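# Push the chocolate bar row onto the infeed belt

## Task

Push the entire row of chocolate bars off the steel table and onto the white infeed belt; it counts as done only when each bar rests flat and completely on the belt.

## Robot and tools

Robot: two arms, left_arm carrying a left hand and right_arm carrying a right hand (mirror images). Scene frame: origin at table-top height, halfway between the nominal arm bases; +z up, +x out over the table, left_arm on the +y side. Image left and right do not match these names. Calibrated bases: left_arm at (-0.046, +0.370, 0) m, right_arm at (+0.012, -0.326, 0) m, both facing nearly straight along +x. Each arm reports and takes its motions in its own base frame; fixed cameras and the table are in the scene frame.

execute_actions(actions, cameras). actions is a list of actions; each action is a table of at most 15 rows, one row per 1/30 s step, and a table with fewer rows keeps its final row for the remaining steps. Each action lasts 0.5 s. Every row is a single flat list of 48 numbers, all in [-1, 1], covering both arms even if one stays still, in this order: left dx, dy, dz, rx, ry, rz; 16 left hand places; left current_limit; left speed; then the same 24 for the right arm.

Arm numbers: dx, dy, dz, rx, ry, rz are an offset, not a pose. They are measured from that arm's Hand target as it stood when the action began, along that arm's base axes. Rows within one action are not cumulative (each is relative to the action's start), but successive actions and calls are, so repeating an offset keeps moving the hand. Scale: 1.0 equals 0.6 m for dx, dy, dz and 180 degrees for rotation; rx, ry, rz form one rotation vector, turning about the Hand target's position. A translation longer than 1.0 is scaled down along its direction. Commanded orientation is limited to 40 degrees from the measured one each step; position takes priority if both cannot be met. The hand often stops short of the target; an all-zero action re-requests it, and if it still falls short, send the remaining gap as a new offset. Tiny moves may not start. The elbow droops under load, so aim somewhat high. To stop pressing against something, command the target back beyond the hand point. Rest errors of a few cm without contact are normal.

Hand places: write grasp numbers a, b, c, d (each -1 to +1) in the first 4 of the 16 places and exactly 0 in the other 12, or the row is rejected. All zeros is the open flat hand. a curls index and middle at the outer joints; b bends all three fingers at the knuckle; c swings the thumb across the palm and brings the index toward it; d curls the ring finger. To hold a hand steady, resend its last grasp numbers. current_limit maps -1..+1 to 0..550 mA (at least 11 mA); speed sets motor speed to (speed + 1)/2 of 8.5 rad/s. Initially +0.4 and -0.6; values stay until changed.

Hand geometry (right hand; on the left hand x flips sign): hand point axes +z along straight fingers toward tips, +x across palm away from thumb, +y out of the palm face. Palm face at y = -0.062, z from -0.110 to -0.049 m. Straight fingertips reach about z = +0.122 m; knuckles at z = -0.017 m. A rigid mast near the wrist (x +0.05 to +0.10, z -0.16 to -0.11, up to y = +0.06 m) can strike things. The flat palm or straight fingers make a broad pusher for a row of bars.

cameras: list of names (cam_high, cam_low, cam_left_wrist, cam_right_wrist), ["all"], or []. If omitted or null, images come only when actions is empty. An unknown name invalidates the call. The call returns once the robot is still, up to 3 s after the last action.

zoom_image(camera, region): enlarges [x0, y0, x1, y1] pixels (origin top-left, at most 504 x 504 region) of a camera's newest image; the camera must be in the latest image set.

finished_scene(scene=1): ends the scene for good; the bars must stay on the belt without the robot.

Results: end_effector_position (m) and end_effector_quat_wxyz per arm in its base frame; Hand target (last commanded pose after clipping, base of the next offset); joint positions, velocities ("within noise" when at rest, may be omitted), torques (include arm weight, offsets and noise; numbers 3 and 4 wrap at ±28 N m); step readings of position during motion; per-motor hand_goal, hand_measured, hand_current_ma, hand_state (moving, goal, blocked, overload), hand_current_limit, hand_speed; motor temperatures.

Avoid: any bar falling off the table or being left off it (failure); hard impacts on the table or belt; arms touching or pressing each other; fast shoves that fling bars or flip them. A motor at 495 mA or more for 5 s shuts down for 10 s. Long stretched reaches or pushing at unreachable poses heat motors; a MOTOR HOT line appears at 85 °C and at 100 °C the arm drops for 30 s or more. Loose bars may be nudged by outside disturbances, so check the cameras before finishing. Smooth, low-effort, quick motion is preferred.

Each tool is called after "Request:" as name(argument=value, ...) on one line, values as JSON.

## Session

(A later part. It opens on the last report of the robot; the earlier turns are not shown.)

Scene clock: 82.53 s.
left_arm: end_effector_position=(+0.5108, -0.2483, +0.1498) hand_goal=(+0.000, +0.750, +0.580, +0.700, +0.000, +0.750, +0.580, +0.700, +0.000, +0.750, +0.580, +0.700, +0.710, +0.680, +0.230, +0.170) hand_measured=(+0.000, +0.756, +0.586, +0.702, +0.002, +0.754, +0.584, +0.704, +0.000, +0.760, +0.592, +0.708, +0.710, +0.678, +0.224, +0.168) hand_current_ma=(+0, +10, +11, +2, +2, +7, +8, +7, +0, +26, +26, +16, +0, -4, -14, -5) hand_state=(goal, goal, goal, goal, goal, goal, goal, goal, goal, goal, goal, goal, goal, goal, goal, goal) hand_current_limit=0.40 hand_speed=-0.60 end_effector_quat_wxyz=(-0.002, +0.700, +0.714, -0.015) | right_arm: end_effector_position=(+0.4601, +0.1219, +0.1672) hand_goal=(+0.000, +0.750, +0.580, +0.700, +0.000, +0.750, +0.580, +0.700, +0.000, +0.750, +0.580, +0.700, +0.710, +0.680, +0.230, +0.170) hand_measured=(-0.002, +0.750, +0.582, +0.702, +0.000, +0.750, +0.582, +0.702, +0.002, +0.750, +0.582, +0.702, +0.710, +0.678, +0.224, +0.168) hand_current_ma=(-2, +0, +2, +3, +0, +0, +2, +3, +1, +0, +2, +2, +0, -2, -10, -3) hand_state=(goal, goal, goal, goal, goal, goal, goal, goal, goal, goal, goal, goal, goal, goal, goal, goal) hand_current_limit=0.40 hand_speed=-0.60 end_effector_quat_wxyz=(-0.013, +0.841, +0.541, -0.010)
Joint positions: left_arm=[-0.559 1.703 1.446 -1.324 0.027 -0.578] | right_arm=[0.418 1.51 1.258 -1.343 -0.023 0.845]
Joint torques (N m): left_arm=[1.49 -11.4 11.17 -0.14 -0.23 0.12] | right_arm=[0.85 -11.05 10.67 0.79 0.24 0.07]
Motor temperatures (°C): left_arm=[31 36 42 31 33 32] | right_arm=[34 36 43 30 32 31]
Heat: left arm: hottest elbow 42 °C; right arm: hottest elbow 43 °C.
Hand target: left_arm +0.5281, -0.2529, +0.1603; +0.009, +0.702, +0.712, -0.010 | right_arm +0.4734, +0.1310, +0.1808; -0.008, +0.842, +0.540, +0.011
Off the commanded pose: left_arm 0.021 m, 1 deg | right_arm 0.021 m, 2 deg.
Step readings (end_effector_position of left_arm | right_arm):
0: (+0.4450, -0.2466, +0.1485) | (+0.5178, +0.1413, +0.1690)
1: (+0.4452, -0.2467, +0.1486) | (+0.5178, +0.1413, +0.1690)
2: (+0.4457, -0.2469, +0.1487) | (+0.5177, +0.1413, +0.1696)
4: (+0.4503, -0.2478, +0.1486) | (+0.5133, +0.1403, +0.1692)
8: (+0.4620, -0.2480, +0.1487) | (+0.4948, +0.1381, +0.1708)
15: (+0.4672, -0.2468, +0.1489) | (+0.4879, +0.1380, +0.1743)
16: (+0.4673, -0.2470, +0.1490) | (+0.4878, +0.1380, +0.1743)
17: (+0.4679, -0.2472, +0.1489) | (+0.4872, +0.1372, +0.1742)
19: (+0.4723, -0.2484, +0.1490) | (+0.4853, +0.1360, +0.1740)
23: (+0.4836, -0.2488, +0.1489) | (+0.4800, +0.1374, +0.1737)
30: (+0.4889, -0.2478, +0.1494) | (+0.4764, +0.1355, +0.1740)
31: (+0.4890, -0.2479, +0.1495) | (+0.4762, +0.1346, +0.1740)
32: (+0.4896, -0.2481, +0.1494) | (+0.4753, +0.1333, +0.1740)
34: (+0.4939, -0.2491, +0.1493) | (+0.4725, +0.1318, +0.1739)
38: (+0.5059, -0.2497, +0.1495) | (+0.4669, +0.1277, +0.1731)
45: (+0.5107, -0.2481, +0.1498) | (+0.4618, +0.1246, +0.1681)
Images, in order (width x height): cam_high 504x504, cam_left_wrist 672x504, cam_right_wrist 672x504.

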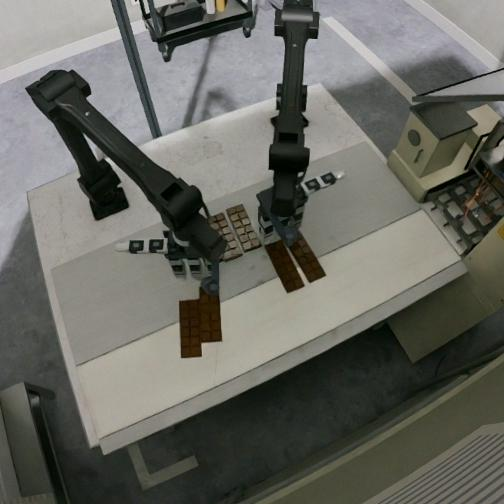

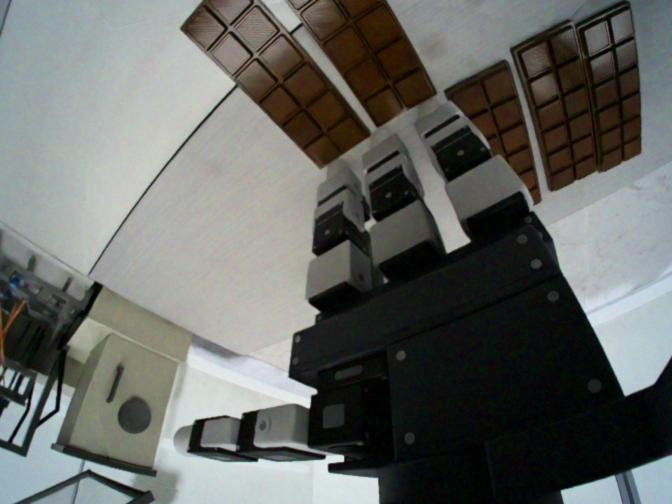

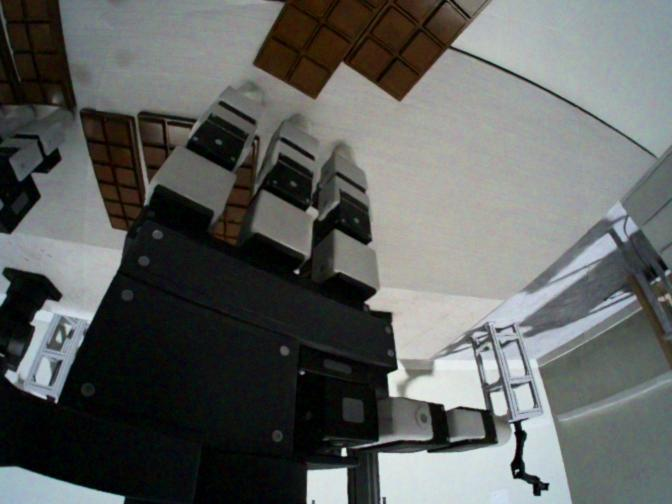

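Request:
execute_actions(actions=[[[0.035,0,0.0,0,0,0,0,0,0,0,0,0,0,0,0,0,0,0,0,0,0,0,0.4,-0.6,0.045,-0.0128,0,0,0,0,0,0,0,0,0,0,0,0,0,0,0,0,0,0,0,0,0.4,-0.6]],[[0.035,0,0.001,0,0,0,0,0,0,0,0,0,0,0,0,0,0,0,0,0,0,0,0.4,-0.6,0.04,-0.0128,0,0,0,0,0,0,0,0,0,0,0,0,0,0,0,0,0,0,0,0,0.4,-0.6]]], cameras=["cam_high","cam_left_wrist","cam_right_wrist"])

Request:
zoom_image(camera="cam_right_wrist", region=[200, 40, 400, 190])

Request:
zoom_image(camera="cam_left_wrist", region=[280, 40, 480, 190])

Request:
zoom_image(camera="cam_high", region=[120, 170, 320, 370])

Scene clock: 86.90 s.
left_arm: end_effector_position=(+0.5531, -0.2491, +0.1508) hand_goal=(+0.000, +0.750, +0.580, +0.700, +0.000, +0.750, +0.580, +0.700, +0.000, +0.750, +0.580, +0.700, +0.710, +0.680, +0.230, +0.170) hand_measured=(+0.000, +0.754, +0.586, +0.702, +0.002, +0.752, +0.584, +0.704, +0.000, +0.754, +0.586, +0.704, +0.710, +0.678, +0.224, +0.168) hand_current_ma=(+0, +9, +10, +2, +2, +5, +6, +6, +0, +8, +12, +9, +0, -4, -14, -5) hand_state=(goal, goal, goal, goal, goal, goal, goal, goal, goal, goal, goal, goal, goal, goal, goal, goal) hand_current_limit=0.40 hand_speed=-0.60 end_effector_quat_wxyz=(-0.002, +0.700, +0.714, -0.014) | right_arm: end_effector_position=(+0.5061, +0.1142, +0.1645) hand_goal=(+0.000, +0.750, +0.580, +0.700, +0.000, +0.750, +0.580, +0.700, +0.000, +0.750, +0.580, +0.700, +0.710, +0.680, +0.230, +0.170) hand_measured=(-0.002, +0.750, +0.582, +0.702, +0.000, +0.752, +0.582, +0.702, +0.006, +0.764, +0.590, +0.704, +0.710, +0.678, +0.224, +0.168) hand_current_ma=(-2, +0, +2, +3, +0, +3, +3, +3, +5, +28, +14, +6, +0, -2, -10, -3) hand_state=(goal, goal, goal, goal, goal, goal, goal, goal, goal, goal, goal, goal, goal, goal, goal, goal) hand_current_limit=0.40 hand_speed=-0.60 end_effector_quat_wxyz=(-0.012, +0.842, +0.540, -0.006)
Joint positions: left_arm=[-0.519 1.796 1.575 -1.361 0.027 -0.54] | right_arm=[0.363 1.608 1.365 -1.344 -0.022 0.794]
Joint torques (N m): left_arm=[1.61 -12.81 11.23 -0.17 -0.18 0.13] | right_arm=[-0.56 -12.34 11.96 0.13 0.25 -0.13]
Heat: left arm: hottest elbow 43 °C; right arm: hottest elbow 44 °C.
Hand target: left_arm +0.5701, -0.2527, +0.1606; +0.009, +0.702, +0.712, -0.011 | right_arm +0.5243, +0.1156, +0.1808; -0.008, +0.842, +0.540, +0.011
Off the commanded pose: left_arm 0.020 m, 1 deg | right_arm 0.025 m, 2 deg.
Step readings (end_effector_position of left_arm | right_arm):
0: (+0.5108, -0.2483, +0.1498) | (+0.4601, +0.1219, +0.1672)
1: (+0.5109, -0.2483, +0.1498) | (+0.4601, +0.1219, +0.1672)
2: (+0.5115, -0.2485, +0.1499) | (+0.4604, +0.1219, +0.1668)
4: (+0.5156, -0.2495, +0.1500) | (+0.4637, +0.1226, +0.1660)
8: (+0.5271, -0.2505, +0.1503) | (+0.4752, +0.1220, +0.1634)
15: (+0.5320, -0.2486, +0.1501) | (+0.4797, +0.1203, +0.1637)
16: (+0.5321, -0.2487, +0.1502) | (+0.4798, +0.1204, +0.1638)
17: (+0.5328, -0.2487, +0.1502) | (+0.4808, +0.1205, +0.1638)
19: (+0.5369, -0.2503, +0.1509) | (+0.4866, +0.1201, +0.1642)
23: (+0.5480, -0.2510, +0.1507) | (+0.5009, +0.1162, +0.1645)
30: (+0.5530, -0.2490, +0.1510) | (+0.5059, +0.1141, +0.1646)
Images, in order (width x height): cam_high 504x504, cam_left_wrist 672x504, cam_right_wrist 672x504.

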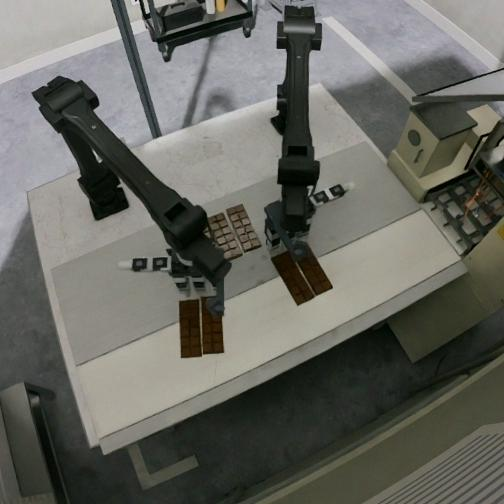

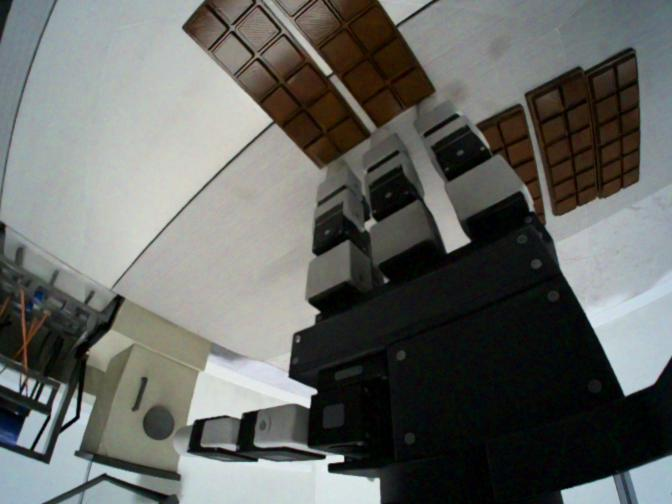

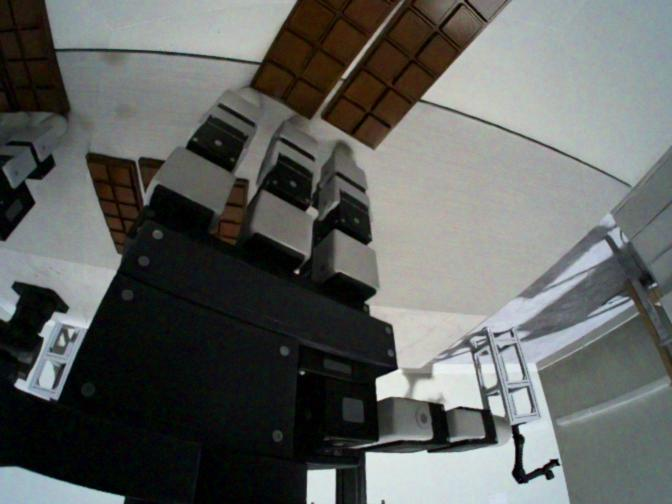

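Scaled by 2.520 from the camera's 672x504 image, which has a finer 960x720 frame.

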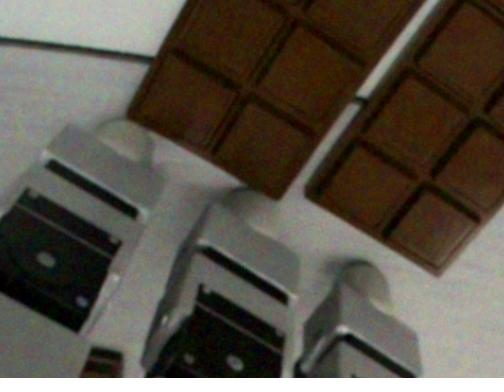

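Scaled by 2.520 from the camera's 672x504 image, which has a finer 960x720 frame.

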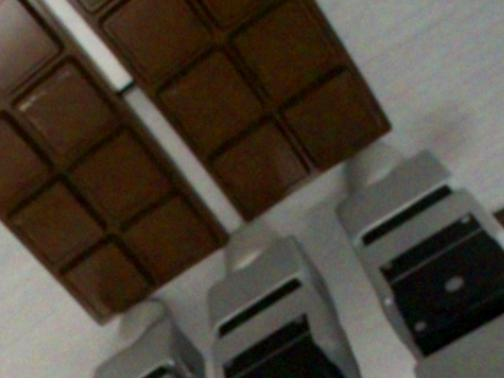

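Scaled by 2.520 from the camera's 504x504 image, which has a finer 720x720 frame.

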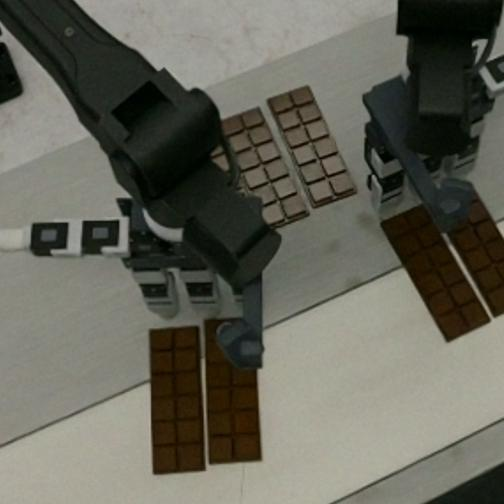

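Request:
execute_actions(actions=[[[0.035,0,0.0,0,0,0,0,0,0,0,0,0,0,0,0,0,0,0,0,0,0,0,0.4,-0.6,0.035,0,0,0,0,0.039,0,0,0,0,0,0,0,0,0,0,0,0,0,0,0,0,0.4,-0.6]],[[0.035,0,0.0,0,0,0,0,0,0,0,0,0,0,0,0,0,0,0,0,0,0,0,0.4,-0.6,0.035,0,0,0,0,0.039,0,0,0,0,0,0,0,0,0,0,0,0,0,0,0,0,0.4,-0.6]]], cameras=["cam_high","cam_left_wrist","cam_right_wrist"])

Request:
zoom_image(camera="cam_right_wrist", region=[200, 40, 400, 190])

Request:
zoom_image(camera="cam_high", region=[120, 170, 320, 370])

Scene clock: 90.23 s.
left_arm: end_effector_position=(+0.5957, -0.2505, +0.1530) hand_goal=(+0.000, +0.750, +0.580, +0.700, +0.000, +0.750, +0.580, +0.700, +0.000, +0.750, +0.580, +0.700, +0.710, +0.680, +0.230, +0.170) hand_measured=(+0.000, +0.756, +0.586, +0.702, +0.002, +0.752, +0.584, +0.704, +0.000, +0.754, +0.586, +0.704, +0.710, +0.678, +0.224, +0.168) hand_current_ma=(+0, +15, +10, +2, +2, +5, +6, +6, +0, +8, +10, +8, +0, -4, -14, -5) hand_state=(goal, goal, goal, goal, goal, goal, goal, goal, goal, goal, goal, goal, goal, goal, goal, goal) hand_current_limit=0.40 hand_speed=-0.60 end_effector_quat_wxyz=(-0.001, +0.700, +0.714, -0.014) | right_arm: end_effector_position=(+0.5478, +0.1144, +0.1651) hand_goal=(+0.000, +0.750, +0.580, +0.700, +0.000, +0.750, +0.580, +0.700, +0.000, +0.750, +0.580, +0.700, +0.710, +0.680, +0.230, +0.170) hand_measured=(+0.000, +0.758, +0.586, +0.702, +0.000, +0.752, +0.584, +0.702, +0.002, +0.750, +0.582, +0.702, +0.710, +0.678, +0.224, +0.168) hand_current_ma=(+0, +14, +7, +3, +0, +3, +4, +3, +1, +0, +2, +2, +0, -2, -10, -3) hand_state=(goal, goal, goal, goal, goal, goal, goal, goal, goal, goal, goal, goal, goal, goal, goal, goal) hand_current_limit=0.40 hand_speed=-0.60 end_effector_quat_wxyz=(-0.015, +0.771, +0.637, -0.007)
Joint positions: left_arm=[-0.485 1.894 1.722 -1.408 0.027 -0.505] | right_arm=[0.308 1.669 1.443 -1.369 -0.023 0.499]
Joint torques (N m): left_arm=[1.55 -13.8 11.32 -0.14 -0.16 0.13] | right_arm=[-0.67 -13.04 11.95 0.28 0.1 -0.15]
Heat: left arm: hottest elbow 43 °C; right arm: hottest elbow 44 °C.
Hand target: left_arm +0.6122, -0.2528, +0.1610; +0.010, +0.702, +0.712, -0.010 | right_arm +0.5663, +0.1156, +0.1808; -0.009, +0.770, +0.638, +0.010
Off the commanded pose: left_arm 0.018 m, 1 deg | right_arm 0.025 m, 2 deg.
Step readings (end_effector_position of left_arm | right_arm):
0: (+0.5531, -0.2491, +0.1508) | (+0.5062, +0.1143, +0.1646)
1: (+0.5534, -0.2493, +0.1511) | (+0.5064, +0.1141, +0.1647)
2: (+0.5540, -0.2494, +0.1512) | (+0.5073, +0.1144, +0.1649)
4: (+0.5578, -0.2508, +0.1516) | (+0.5111, +0.1152, +0.1646)
8: (+0.5697, -0.2515, +0.1518) | (+0.5201, +0.1146, +0.1647)
15: (+0.5743, -0.2498, +0.1519) | (+0.5257, +0.1140, +0.1648)
16: (+0.5744, -0.2499, +0.1521) | (+0.5259, +0.1143, +0.1647)
17: (+0.5753, -0.2499, +0.1523) | (+0.5268, +0.1148, +0.1649)
19: (+0.5793, -0.2513, +0.1528) | (+0.5307, +0.1158, +0.1647)
23: (+0.5909, -0.2522, +0.1530) | (+0.5412, +0.1147, +0.1652)
30: (+0.5955, -0.2503, +0.1530) | (+0.5474, +0.1136, +0.1653)
Images, in order (width x height): cam_high 504x504, cam_left_wrist 672x504, cam_right_wrist 672x504.

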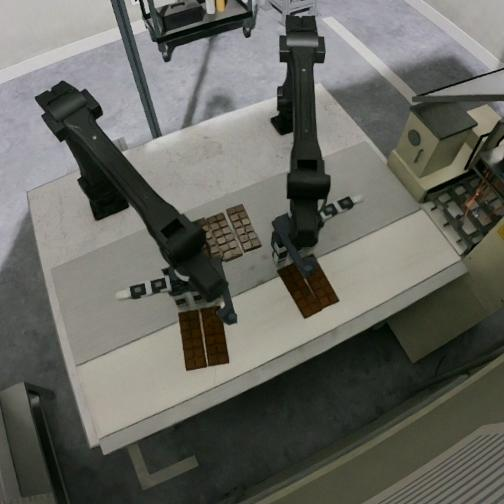

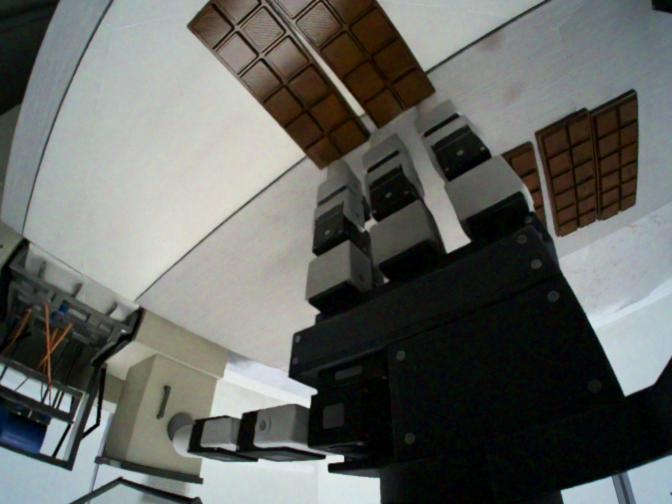

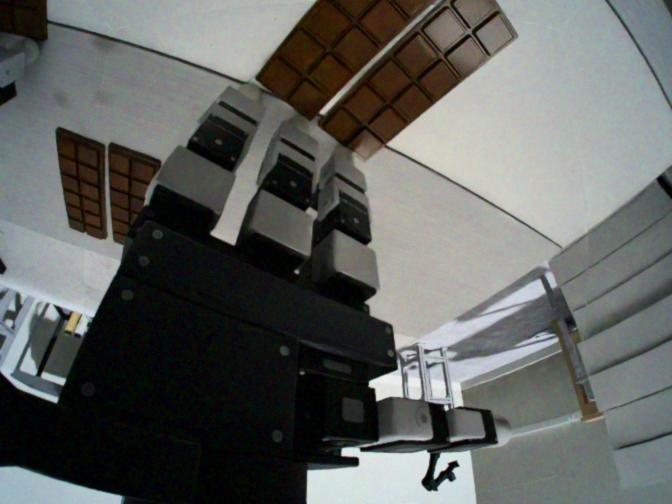

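Scaled by 2.520 from the camera's 672x504 image, which has a finer 960x720 frame.

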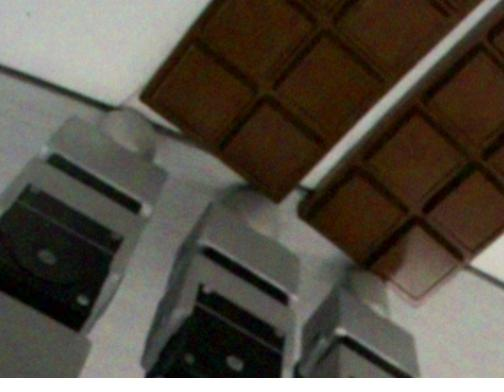

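Scaled by 2.520 from the camera's 504x504 image, which has a finer 720x720 frame.

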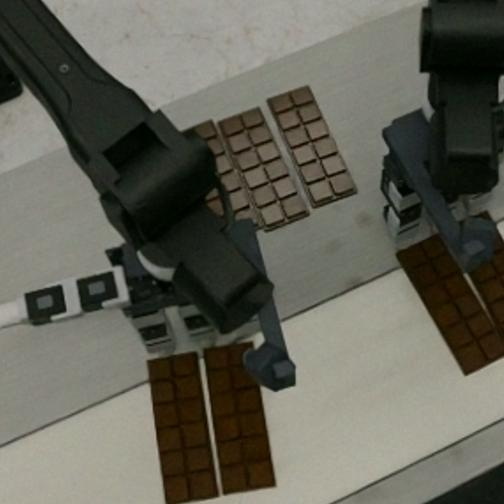

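Request:
execute_actions(actions=[[[0.035,0,0.0,0,0,0,0,0,0,0,0,0,0,0,0,0,0,0,0,0,0,0,0.4,-0.6,0.025,0,0,0,0,0.039,0,0,0,0,0,0,0,0,0,0,0,0,0,0,0,0,0.4,-0.6]],[[0.03,0,0.0,0,0,0,0,0,0,0,0,0,0,0,0,0,0,0,0,0,0,0,0.4,-0.6,0.02,0,0,0,0,0.039,0,0,0,0,0,0,0,0,0,0,0,0,0,0,0,0,0.4,-0.6]]], cameras=["cam_high","cam_left_wrist","cam_right_wrist"])

Request:
zoom_image(camera="cam_right_wrist", region=[200, 40, 400, 190])

Request:
zoom_image(camera="cam_high", region=[140, 200, 360, 420])

Scene clock: 93.80 s.
left_arm: end_effector_position=(+0.6353, -0.2520, +0.1545) hand_goal=(+0.000, +0.750, +0.580, +0.700, +0.000, +0.750, +0.580, +0.700, +0.000, +0.750, +0.580, +0.700, +0.710, +0.680, +0.230, +0.170) hand_measured=(+0.000, +0.756, +0.586, +0.702, +0.002, +0.750, +0.582, +0.702, +0.000, +0.754, +0.584, +0.704, +0.710, +0.678, +0.224, +0.168) hand_current_ma=(+0, +13, +10, +2, +2, +1, +4, +4, +0, +9, +9, +7, +0, -4, -14, -5) hand_state=(goal, goal, goal, goal, goal, goal, goal, goal, goal, goal, goal, goal, goal, goal, goal, goal) hand_current_limit=0.40 hand_speed=-0.60 end_effector_quat_wxyz=(+0.000, +0.700, +0.714, -0.014) | right_arm: end_effector_position=(+0.5753, +0.1154, +0.1656) hand_goal=(+0.000, +0.750, +0.580, +0.700, +0.000, +0.750, +0.580, +0.700, +0.000, +0.750, +0.580, +0.700, +0.710, +0.680, +0.230, +0.170) hand_measured=(+0.000, +0.762, +0.586, +0.702, +0.000, +0.754, +0.584, +0.702, +0.002, +0.750, +0.582, +0.702, +0.710, +0.678, +0.224, +0.168) hand_current_ma=(+0, +20, +9, +3, +0, +4, +4, +3, +1, +0, +2, +2, +0, -2, -10, -3) hand_state=(goal, goal, goal, goal, goal, goal, goal, goal, goal, goal, goal, goal, goal, goal, goal, goal) hand_current_limit=0.40 hand_speed=-0.60 end_effector_quat_wxyz=(-0.018, +0.687, +0.726, -0.006)
Joint positions: left_arm=[-0.457 1.993 1.878 -1.464 0.027 -0.477] | right_arm=[0.259 1.708 1.497 -1.389 -0.024 0.204]
Joint torques (N m): left_arm=[1.49 -14.97 11.37 -0.14 -0.16 0.13] | right_arm=[-0.5 -13.68 11.93 0.31 0.05 -0.17]
Heat: left arm: hottest elbow 43 °C; right arm: hottest elbow 45 °C.
Hand target: left_arm +0.6510, -0.2528, +0.1608; +0.009, +0.702, +0.712, -0.011 | right_arm +0.5933, +0.1156, +0.1808; -0.010, +0.686, +0.728, +0.008
Off the commanded pose: left_arm 0.017 m, 1 deg | right_arm 0.024 m, 2 deg.
Step readings (end_effector_position of left_arm | right_arm):
0: (+0.5957, -0.2505, +0.1530) | (+0.5477, +0.1144, +0.1650)
1: (+0.5957, -0.2505, +0.1529) | (+0.5477, +0.1145, +0.1650)
2: (+0.5964, -0.2509, +0.1532) | (+0.5484, +0.1144, +0.1653)
4: (+0.6006, -0.2522, +0.1537) | (+0.5510, +0.1156, +0.1652)
8: (+0.6122, -0.2533, +0.1540) | (+0.5581, +0.1149, +0.1656)
15: (+0.6173, -0.2513, +0.1540) | (+0.5629, +0.1139, +0.1659)
16: (+0.6175, -0.2512, +0.1542) | (+0.5631, +0.1143, +0.1656)
17: (+0.6183, -0.2511, +0.1542) | (+0.5636, +0.1145, +0.1658)
19: (+0.6218, -0.2524, +0.1544) | (+0.5659, +0.1157, +0.1657)
23: (+0.6315, -0.2539, +0.1545) | (+0.5715, +0.1149, +0.1658)
30: (+0.6352, -0.2520, +0.1545) | (+0.5753, +0.1145, +0.1659)
Images, in order (width x height): cam_high 504x504, cam_left_wrist 672x504, cam_right_wrist 672x504.

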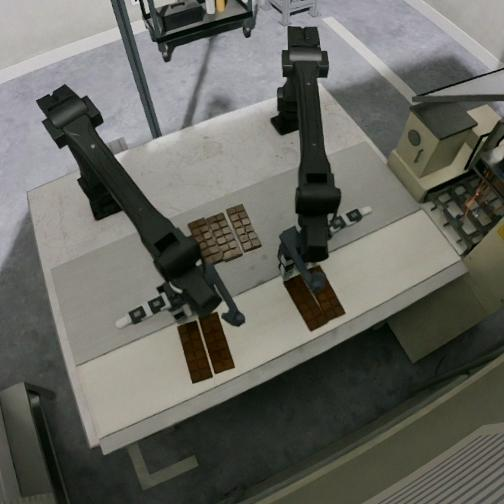

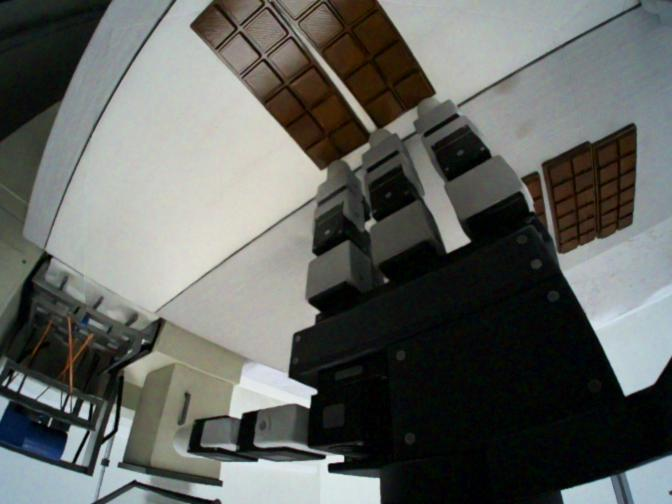

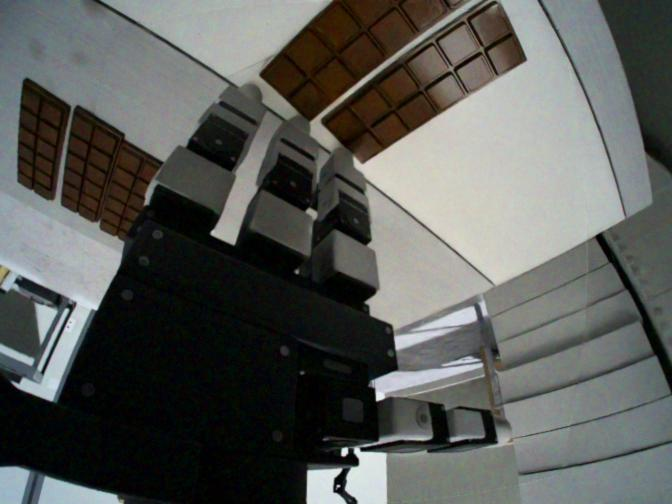

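Scaled by 2.520 from the camera's 672x504 image, which has a finer 960x720 frame.

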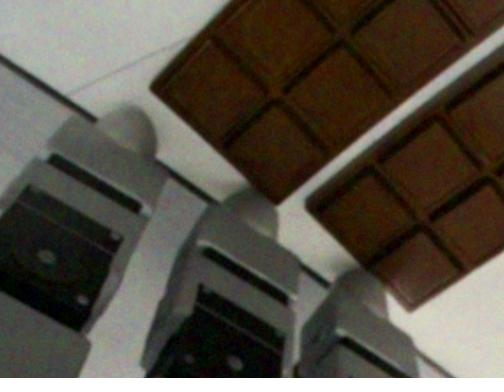

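Scaled by 2.291 from the camera's 504x504 image, which has a finer 720x720 frame.

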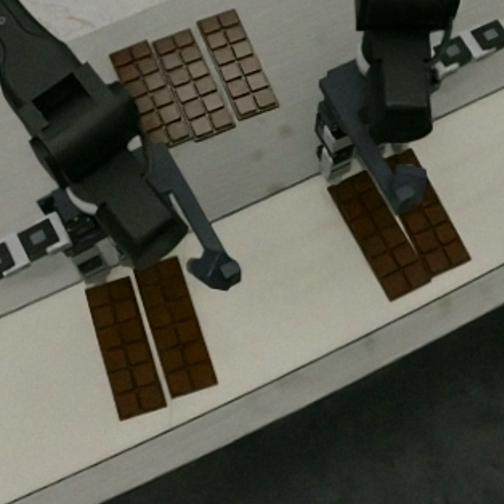

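Request:
zoom_image(camera="cam_high", region=[150, 290, 270, 410])

Request:
zoom_image(camera="cam_high", region=[260, 240, 380, 360])

Request:
zoom_image(camera="cam_left_wrist", region=[280, 40, 480, 190])

Scaled by 4.200 from the camera's 504x504 image, which has a finer 720x720 frame.

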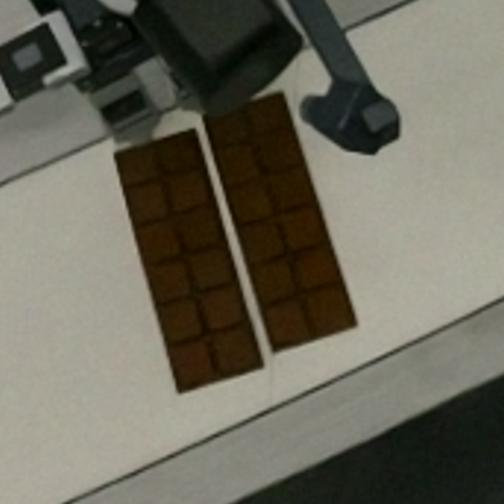

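Scaled by 4.200 from the camera's 504x504 image, which has a finer 720x720 frame.

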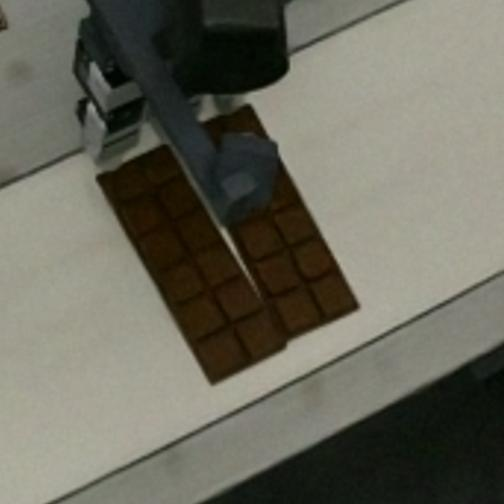

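Scaled by 2.520 from the camera's 672x504 image, which has a finer 960x720 frame.

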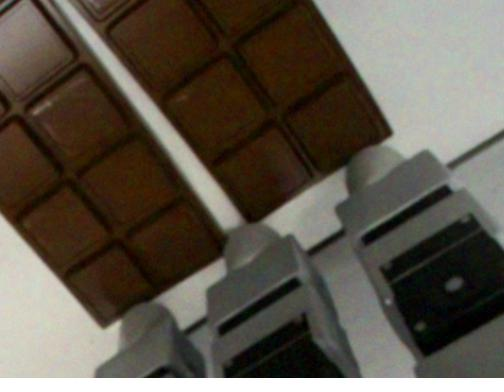

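Request:
execute_actions(actions=[[[-0.067,0,0,0,0,0,0,0,0,0,0,0,0,0,0,0,0,0,0,0,0,0,0.4,-0.6,0.015,0,0,0,0,0.02,0,0,0,0,0,0,0,0,0,0,0,0,0,0,0,0,0.4,-0.6]],[[-0.1,0.03,0.067,0,0,0,0,0,0,0,0,0,0,0,0,0,0,0,0,0,0,0,0.4,-0.6,-0.075,0,0,0,0,0,0,0,0,0,0,0,0,0,0,0,0,0,0,0,0,0,0.4,-0.6]]], cameras=["cam_high","cam_right_wrist"])

Request:
zoom_image(camera="cam_high", region=[150, 260, 350, 410])

Scene clock: 101.77 s.
left_arm: end_effector_position=(+0.5541, -0.2338, +0.2027) hand_goal=(+0.000, +0.750, +0.580, +0.700, +0.000, +0.750, +0.580, +0.700, +0.000, +0.750, +0.580, +0.700, +0.710, +0.680, +0.230, +0.170) hand_measured=(+0.000, +0.748, +0.582, +0.702, -0.002, +0.748, +0.578, +0.700, -0.002, +0.748, +0.576, +0.698, +0.710, +0.678, +0.224, +0.168) hand_current_ma=(+0, -3, +2, +2, -2, -5, -2, +0, -4, -5, -5, -5, +0, -4, -14, -5) hand_state=(goal, goal, goal, goal, goal, goal, goal, goal, goal, goal, goal, goal, goal, goal, goal, goal) hand_current_limit=0.40 hand_speed=-0.60 end_effector_quat_wxyz=(+0.014, +0.706, +0.708, -0.010) | right_arm: end_effector_position=(+0.5568, +0.1097, +0.1715) hand_goal=(+0.000, +0.750, +0.580, +0.700, +0.000, +0.750, +0.580, +0.700, +0.000, +0.750, +0.580, +0.700, +0.710, +0.680, +0.230, +0.170) hand_measured=(+0.000, +0.750, +0.582, +0.702, +0.000, +0.750, +0.582, +0.702, +0.002, +0.750, +0.582, +0.702, +0.710, +0.678, +0.224, +0.168) hand_current_ma=(+0, +0, +2, +3, +0, +0, +2, +3, +1, +0, +1, +2, +0, -2, -10, -3) hand_state=(goal, goal, goal, goal, goal, goal, goal, goal, goal, goal, goal, goal, goal, goal, goal, goal) hand_current_limit=0.40 hand_speed=-0.60 end_effector_quat_wxyz=(-0.018, +0.665, +0.746, -0.004)
Joint positions: left_arm=[-0.491 1.733 1.62 -1.436 0.027 -0.495] | right_arm=[0.247 1.648 1.434 -1.383 -0.025 0.132]
Joint torques (N m): left_arm=[0.32 -13.27 7.87 -0.16 -0.18 -0.21] | right_arm=[0.91 -15.38 7.76 0.91 0.03 0.02]
Heat: left arm: hottest elbow 44 °C; right arm: hottest elbow 44 °C.
Hand target: left_arm +0.5509, -0.2348, +0.2010; +0.009, +0.702, +0.712, -0.010 | right_arm +0.5574, +0.1157, +0.1808; -0.010, +0.663, +0.749, +0.008
Off the commanded pose: left_arm 0.004 m, 1 deg | right_arm 0.011 m, 2 deg.
Step readings (end_effector_position of left_arm | right_arm):
0: (+0.6353, -0.2520, +0.1545) | (+0.5753, +0.1154, +0.1656)
1: (+0.6353, -0.2520, +0.1545) | (+0.5754, +0.1155, +0.1656)
2: (+0.6352, -0.2519, +0.1542) | (+0.5758, +0.1153, +0.1658)
4: (+0.6317, -0.2503, +0.1520) | (+0.5775, +0.1157, +0.1657)
8: (+0.6193, -0.2480, +0.1508) | (+0.5820, +0.1158, +0.1660)
15: (+0.6120, -0.2471, +0.1501) | (+0.5844, +0.1154, +0.1661)
16: (+0.6114, -0.2471, +0.1500) | (+0.5844, +0.1155, +0.1661)
17: (+0.6088, -0.2465, +0.1502) | (+0.5844, +0.1155, +0.1665)
19: (+0.5953, -0.2412, +0.1515) | (+0.5796, +0.1144, +0.1654)
23: (+0.5658, -0.2318, +0.1673) | (+0.5626, +0.1102, +0.1641)
30: (+0.5562, -0.2346, +0.2051) | (+0.5567, +0.1094, +0.1715)
Images, in order (width x height): cam_high 504x504, cam_right_wrist 672x504.

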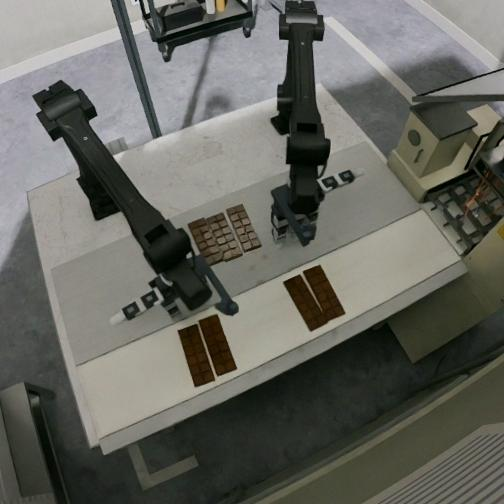

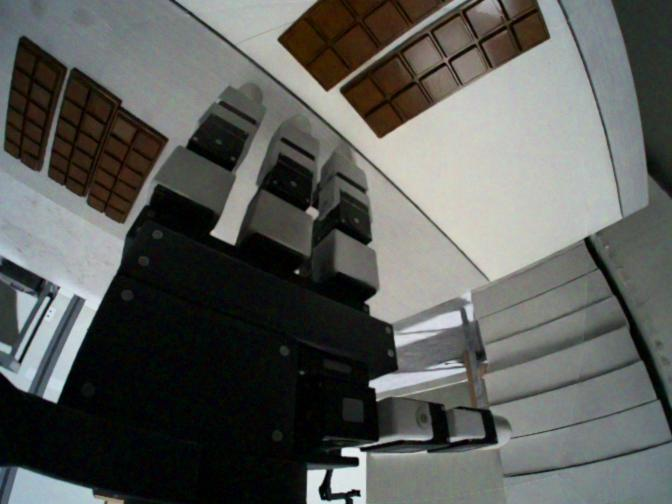

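Scaled by 2.520 from the camera's 504x504 image, which has a finer 720x720 frame.

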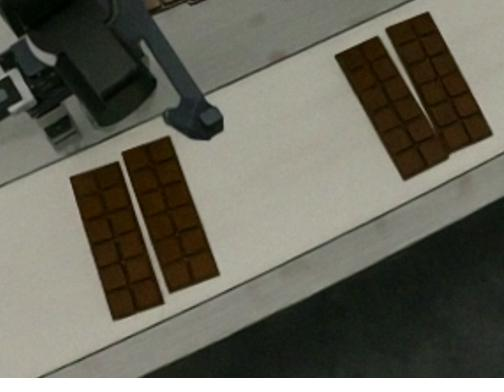

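Request:
zoom_image(camera="cam_high", region=[275, 255, 355, 335])

Request:
zoom_image(camera="cam_high", region=[170, 190, 290, 280])

Scaled by 6.300 from the camera's 504x504 image, which has a finer 720x720 frame.

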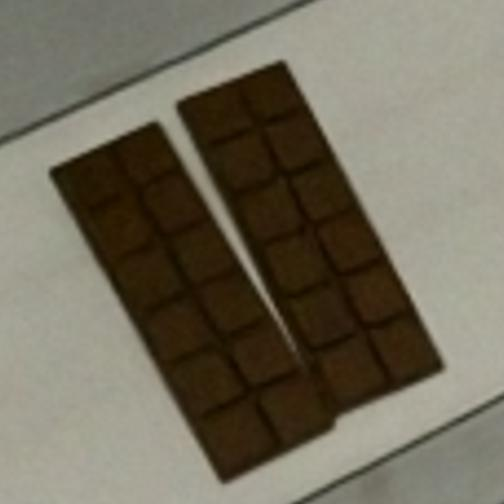

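Scaled by 4.200 from the camera's 504x504 image, which has a finer 720x720 frame.

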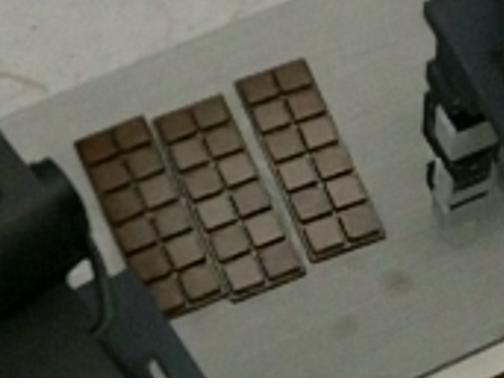

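Request:
execute_actions(actions=[[[-0.122,0.075,0,0,0,0,0,0,0,0,0,0,0,0,0,0,0,0,0,0,0,0,0.4,-0.6,-0.125,0.03,0.08,0,0,-0.018,0,0,0,0,0,0,0,0,0,0,0,0,0,0,0,0,0.4,-0.6]],[[-0.122,0.075,0,0,0,0,0,0,0,0,0,0,0,0,0,0,0,0,0,0,0,0,0.4,-0.6,-0.125,0.055,0,0,0,-0.018,0,0,0,0,0,0,0,0,0,0,0,0,0,0,0,0,0.4,-0.6]],[[-0.122,0.075,0,0,0,0,0,0,0,0,0,0,0,0,0,0,0,0,0,0,0,0,0.4,-0.6,-0.125,0.055,0,0,0,-0.018,0,0,0,0,0,0,0,0,0,0,0,0,0,0,0,0,0.4,-0.6]],[[0,0,0,0,0,0,0,0,0,0,0,0,0,0,0,0,0,0,0,0,0,0,0.4,-0.6,-0.125,0.055,0,0,0,-0.018,0,0,0,0,0,0,0,0,0,0,0,0,0,0,0,0,0.4,-0.6]]], cameras=["cam_high","cam_left_wrist","cam_right_wrist"])

Request:
zoom_image(camera="cam_right_wrist", region=[200, 0, 480, 210])

Request:
zoom_image(camera="cam_high", region=[150, 170, 290, 275])

Scene clock: 105.97 s.
left_arm: end_effector_position=(+0.3316, -0.1025, +0.2008) hand_goal=(+0.000, +0.750, +0.580, +0.700, +0.000, +0.750, +0.580, +0.700, +0.000, +0.750, +0.580, +0.700, +0.710, +0.680, +0.230, +0.170) hand_measured=(+0.000, +0.748, +0.580, +0.702, -0.002, +0.748, +0.578, +0.700, -0.002, +0.748, +0.578, +0.698, +0.708, +0.678, +0.224, +0.168) hand_current_ma=(+0, -3, +1, +2, -2, -3, -2, +0, -3, -3, -4, -4, -2, -4, -14, -5) hand_state=(goal, goal, goal, goal, goal, goal, goal, goal, goal, goal, goal, goal, goal, goal, goal, goal) hand_current_limit=0.40 hand_speed=-0.60 end_effector_quat_wxyz=(+0.013, +0.700, +0.714, -0.009) | right_arm: end_effector_position=(+0.2603, +0.2321, +0.2246) hand_goal=(+0.000, +0.750, +0.580, +0.700, +0.000, +0.750, +0.580, +0.700, +0.000, +0.750, +0.580, +0.700, +0.710, +0.680, +0.230, +0.170) hand_measured=(+0.000, +0.748, +0.580, +0.702, +0.000, +0.748, +0.580, +0.702, +0.002, +0.748, +0.580, +0.702, +0.708, +0.678, +0.224, +0.168) hand_current_ma=(+0, -2, +0, +2, +0, -2, +0, +3, +1, -2, +0, +2, -1, -2, -10, -3) hand_state=(goal, goal, goal, goal, goal, goal, goal, goal, goal, goal, goal, goal, goal, goal, goal, goal) hand_current_limit=0.40 hand_speed=-0.60 end_effector_quat_wxyz=(-0.011, +0.742, +0.670, +0.008)
Joint positions: left_arm=[-0.457 1.055 0.937 -1.435 0.026 -0.476] | right_arm=[0.968 1.158 1.076 -1.468 -0.017 1.07]
Joint torques (N m): left_arm=[1.49 -4.31 7.94 -0.21 -0.1 0.12] | right_arm=[1.2 -6.59 8.62 0.23 0.23 0.08]
Heat: left arm: hottest elbow 44 °C; right arm: hottest elbow 44 °C.
Hand target: left_arm +0.3312, -0.0997, +0.2009; +0.009, +0.702, +0.712, -0.010 | right_arm +0.2575, +0.2326, +0.2289; -0.009, +0.743, +0.669, +0.010
Off the commanded pose: left_arm 0.003 m, 1 deg | right_arm 0.005 m, 0 deg.
Step readings (end_effector_position of left_arm | right_arm):
0: (+0.5541, -0.2337, +0.2027) | (+0.5568, +0.1097, +0.1715)
1: (+0.5534, -0.2333, +0.2017) | (+0.5564, +0.1097, +0.1714)
2: (+0.5497, -0.2314, +0.1988) | (+0.5533, +0.1117, +0.1714)
4: (+0.5306, -0.2211, +0.1877) | (+0.5392, +0.1124, +0.1727)
8: (+0.4857, -0.1971, +0.1742) | (+0.5024, +0.1245, +0.1933)
15: (+0.4760, -0.1919, +0.1983) | (+0.4840, +0.1360, +0.2320)
16: (+0.4756, -0.1917, +0.1994) | (+0.4835, +0.1354, +0.2318)
17: (+0.4724, -0.1900, +0.1983) | (+0.4806, +0.1369, +0.2293)
19: (+0.4551, -0.1805, +0.1903) | (+0.4666, +0.1381, +0.2210)
23: (+0.4132, -0.1558, +0.1814) | (+0.4270, +0.1572, +0.2102)
30: (+0.4043, -0.1487, +0.2007) | (+0.4094, +0.1700, +0.2246)
31: (+0.4038, -0.1484, +0.2007) | (+0.4091, +0.1692, +0.2251)
32: (+0.4007, -0.1461, +0.1986) | (+0.4060, +0.1702, +0.2245)
34: (+0.3843, -0.1357, +0.1900) | (+0.3921, +0.1727, +0.2206)
38: (+0.3430, -0.1104, +0.1832) | (+0.3526, +0.1940, +0.2165)
45: (+0.3322, -0.1024, +0.2010) | (+0.3357, +0.2027, +0.2253)
46: (+0.3321, -0.1024, +0.2010) | (+0.3354, +0.2019, +0.2252)
47: (+0.3320, -0.1024, +0.2009) | (+0.3321, +0.2033, +0.2244)
49: (+0.3318, -0.1024, +0.2009) | (+0.3185, +0.2080, +0.2217)
53: (+0.3317, -0.1025, +0.2008) | (+0.2781, +0.2315, +0.2195)
60: (+0.3316, -0.1025, +0.2008) | (+0.2615, +0.2359, +0.2244)
Images, in order (width x height): cam_high 504x504, cam_left_wrist 672x504, cam_right_wrist 672x504.

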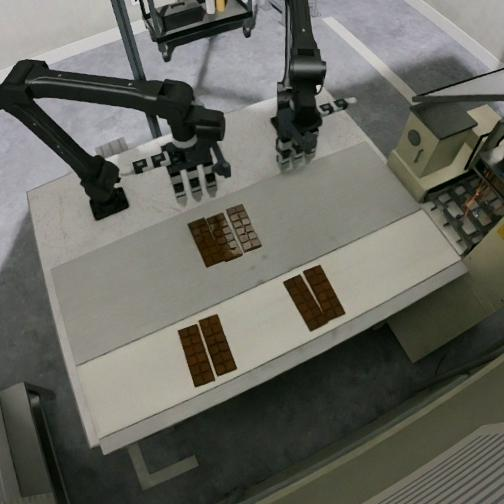

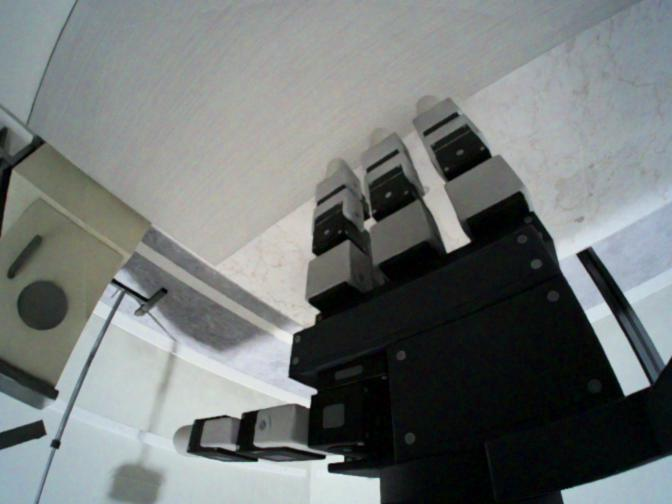

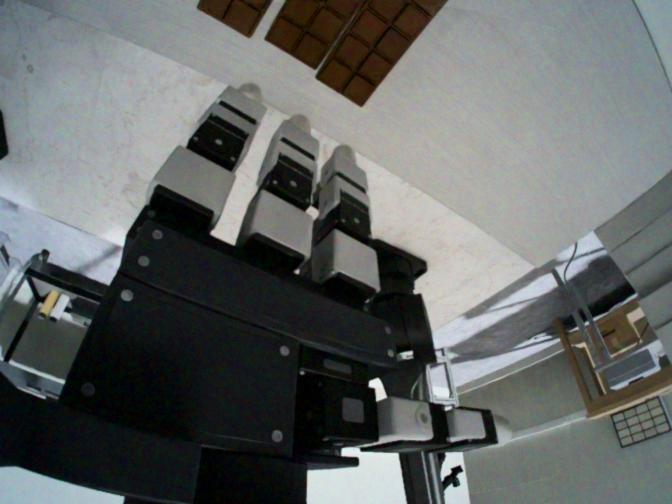

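Scaled by 1.800 from the camera's 672x504 image, which has a finer 960x720 frame.

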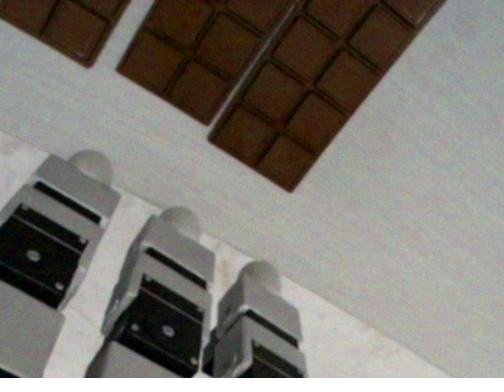

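Scaled by 3.600 from the camera's 504x504 image, which has a finer 720x720 frame.

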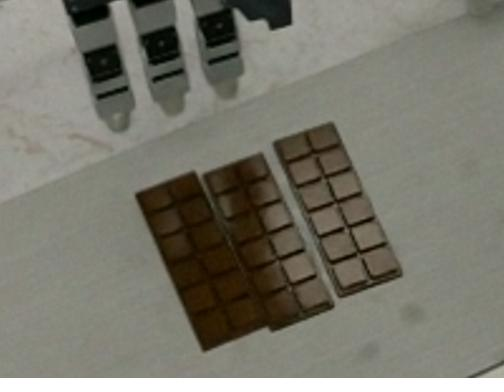

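Request:
execute_actions(actions=[[[0,0,0,0,0,0,0,0,0,0,0,0,0,0,0,0,0,0,0,0,0,0,0.4,-0.6,0,0,-0.06,0,0,0,0,0,0,0,0,0,0,0,0,0,0,0,0,0,0,0,0.4,-0.6]],[[0,0,0,0,0,0,0,0,0,0,0,0,0,0,0,0,0,0,0,0,0,0,0.4,-0.6,0,0,-0.048,0,0,0,0,0,0,0,0,0,0,0,0,0,0,0,0,0,0,0,0.4,-0.6]],[[0,0,0,0,0,0,0,0,0,0,0,0,0,0,0,0,0,0,0,0,0,0,0.4,-0.6,0.03,0,0.008,0,0,0,0,0,0,0,0,0,0,0,0,0,0,0,0,0,0,0,0.4,-0.6]]], cameras=["cam_high","cam_right_wrist"])

Request:
zoom_image(camera="cam_right_wrist", region=[200, 40, 400, 190])

Request:
zoom_image(camera="cam_high", region=[150, 170, 290, 275])

Scene clock: 109.43 s.
left_arm: end_effector_position=(+0.3316, -0.1025, +0.2008) hand_goal=(+0.000, +0.750, +0.580, +0.700, +0.000, +0.750, +0.580, +0.700, +0.000, +0.750, +0.580, +0.700, +0.710, +0.680, +0.230, +0.170) hand_measured=(+0.000, +0.748, +0.580, +0.702, -0.002, +0.748, +0.578, +0.700, -0.002, +0.748, +0.578, +0.698, +0.708, +0.678, +0.224, +0.168) hand_current_ma=(+0, -3, +1, +2, -2, -3, -2, +0, -3, -3, -4, -4, -2, -4, -14, -5) hand_state=(goal, goal, goal, goal, goal, goal, goal, goal, goal, goal, goal, goal, goal, goal, goal, goal) hand_current_limit=0.40 hand_speed=-0.60 end_effector_quat_wxyz=(+0.013, +0.700, +0.714, -0.009) | right_arm: end_effector_position=(+0.2634, +0.2242, +0.1594) hand_goal=(+0.000, +0.750, +0.580, +0.700, +0.000, +0.750, +0.580, +0.700, +0.000, +0.750, +0.580, +0.700, +0.710, +0.680, +0.230, +0.170) hand_measured=(+0.000, +0.748, +0.580, +0.702, +0.000, +0.748, +0.580, +0.702, -0.006, +0.760, +0.586, +0.702, +0.708, +0.678, +0.224, +0.168) hand_current_ma=(+0, -2, +0, +2, +0, -2, +0, +3, -8, +18, +8, +2, -1, -2, -10, -3) hand_state=(goal, goal, goal, goal, goal, goal, goal, goal, goal, goal, goal, goal, goal, goal, goal, goal) hand_current_limit=0.40 hand_speed=-0.60 end_effector_quat_wxyz=(-0.009, +0.742, +0.670, -0.004)
Joint positions: left_arm=[-0.457 1.055 0.937 -1.435 0.026 -0.476] | right_arm=[0.945 1.192 0.93 -1.312 -0.018 1.047]
Joint torques (N m): left_arm=[1.49 -4.37 7.94 -0.21 -0.1 0.12] | right_arm=[-0.67 -5.25 10.43 0.66 0.32 -0.11]
Heat: left arm: hottest elbow 43 °C; right arm: hottest elbow 44 °C.
Hand target: left_arm +0.3312, -0.0997, +0.2009; +0.009, +0.702, +0.712, -0.010 | right_arm +0.2754, +0.2326, +0.1689; -0.009, +0.743, +0.669, +0.009
Off the commanded pose: left_arm 0.003 m, 1 deg | right_arm 0.017 m, 1 deg.
Step readings (end_effector_position of left_arm | right_arm):
0: (+0.3316, -0.1025, +0.2008) | (+0.2603, +0.2320, +0.2246)
1: (+0.3316, -0.1025, +0.2008) | (+0.2602, +0.2319, +0.2245)
2: (+0.3316, -0.1025, +0.2008) | (+0.2599, +0.2316, +0.2231)
4: (+0.3316, -0.1025, +0.2008) | (+0.2597, +0.2312, +0.2158)
8: (+0.3316, -0.1025, +0.2008) | (+0.2562, +0.2260, +0.1967)
15: (+0.3316, -0.1025, +0.2008) | (+0.2568, +0.2272, +0.1915)
16: (+0.3316, -0.1025, +0.2008) | (+0.2570, +0.2274, +0.1914)
17: (+0.3316, -0.1025, +0.2008) | (+0.2573, +0.2278, +0.1902)
19: (+0.3316, -0.1025, +0.2008) | (+0.2583, +0.2293, +0.1846)
23: (+0.3316, -0.1025, +0.2008) | (+0.2565, +0.2266, +0.1695)
30: (+0.3316, -0.1025, +0.2008) | (+0.2570, +0.2274, +0.1631)
31: (+0.3316, -0.1025, +0.2008) | (+0.2571, +0.2275, +0.1631)
32: (+0.3316, -0.1025, +0.2008) | (+0.2571, +0.2275, +0.1630)
34: (+0.3316, -0.1025, +0.2008) | (+0.2582, +0.2268, +0.1622)
38: (+0.3316, -0.1025, +0.2008) | (+0.2620, +0.2244, +0.1595)
45: (+0.3316, -0.1025, +0.2008) | (+0.2633, +0.2240, +0.1594)
Images, in order (width x height): cam_high 504x504, cam_right_wrist 672x504.

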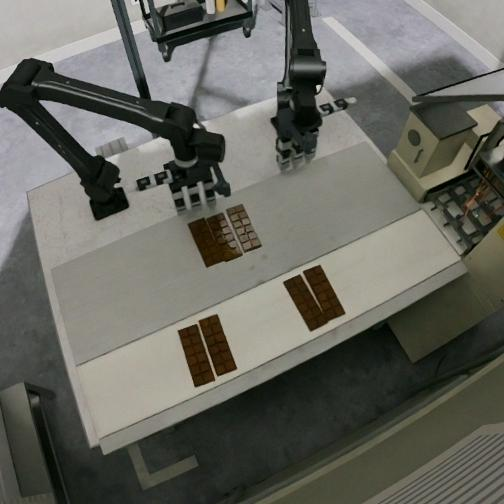

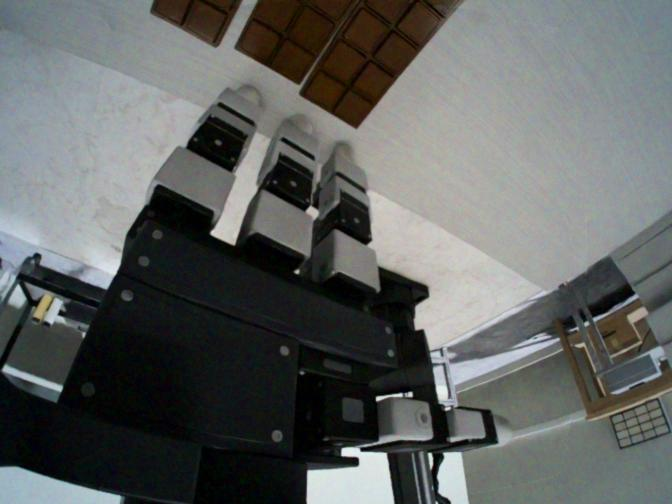

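Scaled by 2.520 from the camera's 672x504 image, which has a finer 960x720 frame.

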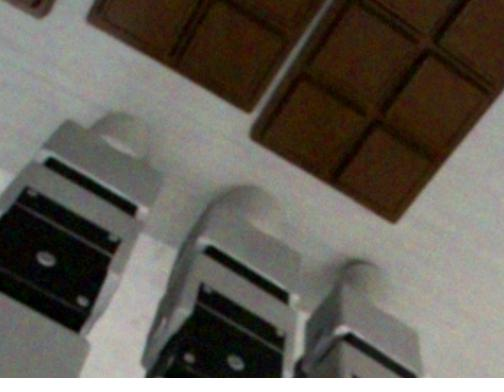

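Scaled by 3.600 from the camera's 504x504 image, which has a finer 720x720 frame.

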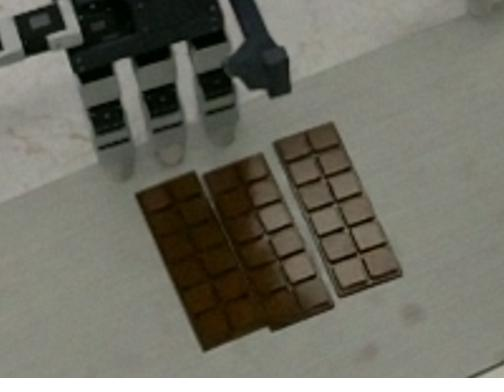

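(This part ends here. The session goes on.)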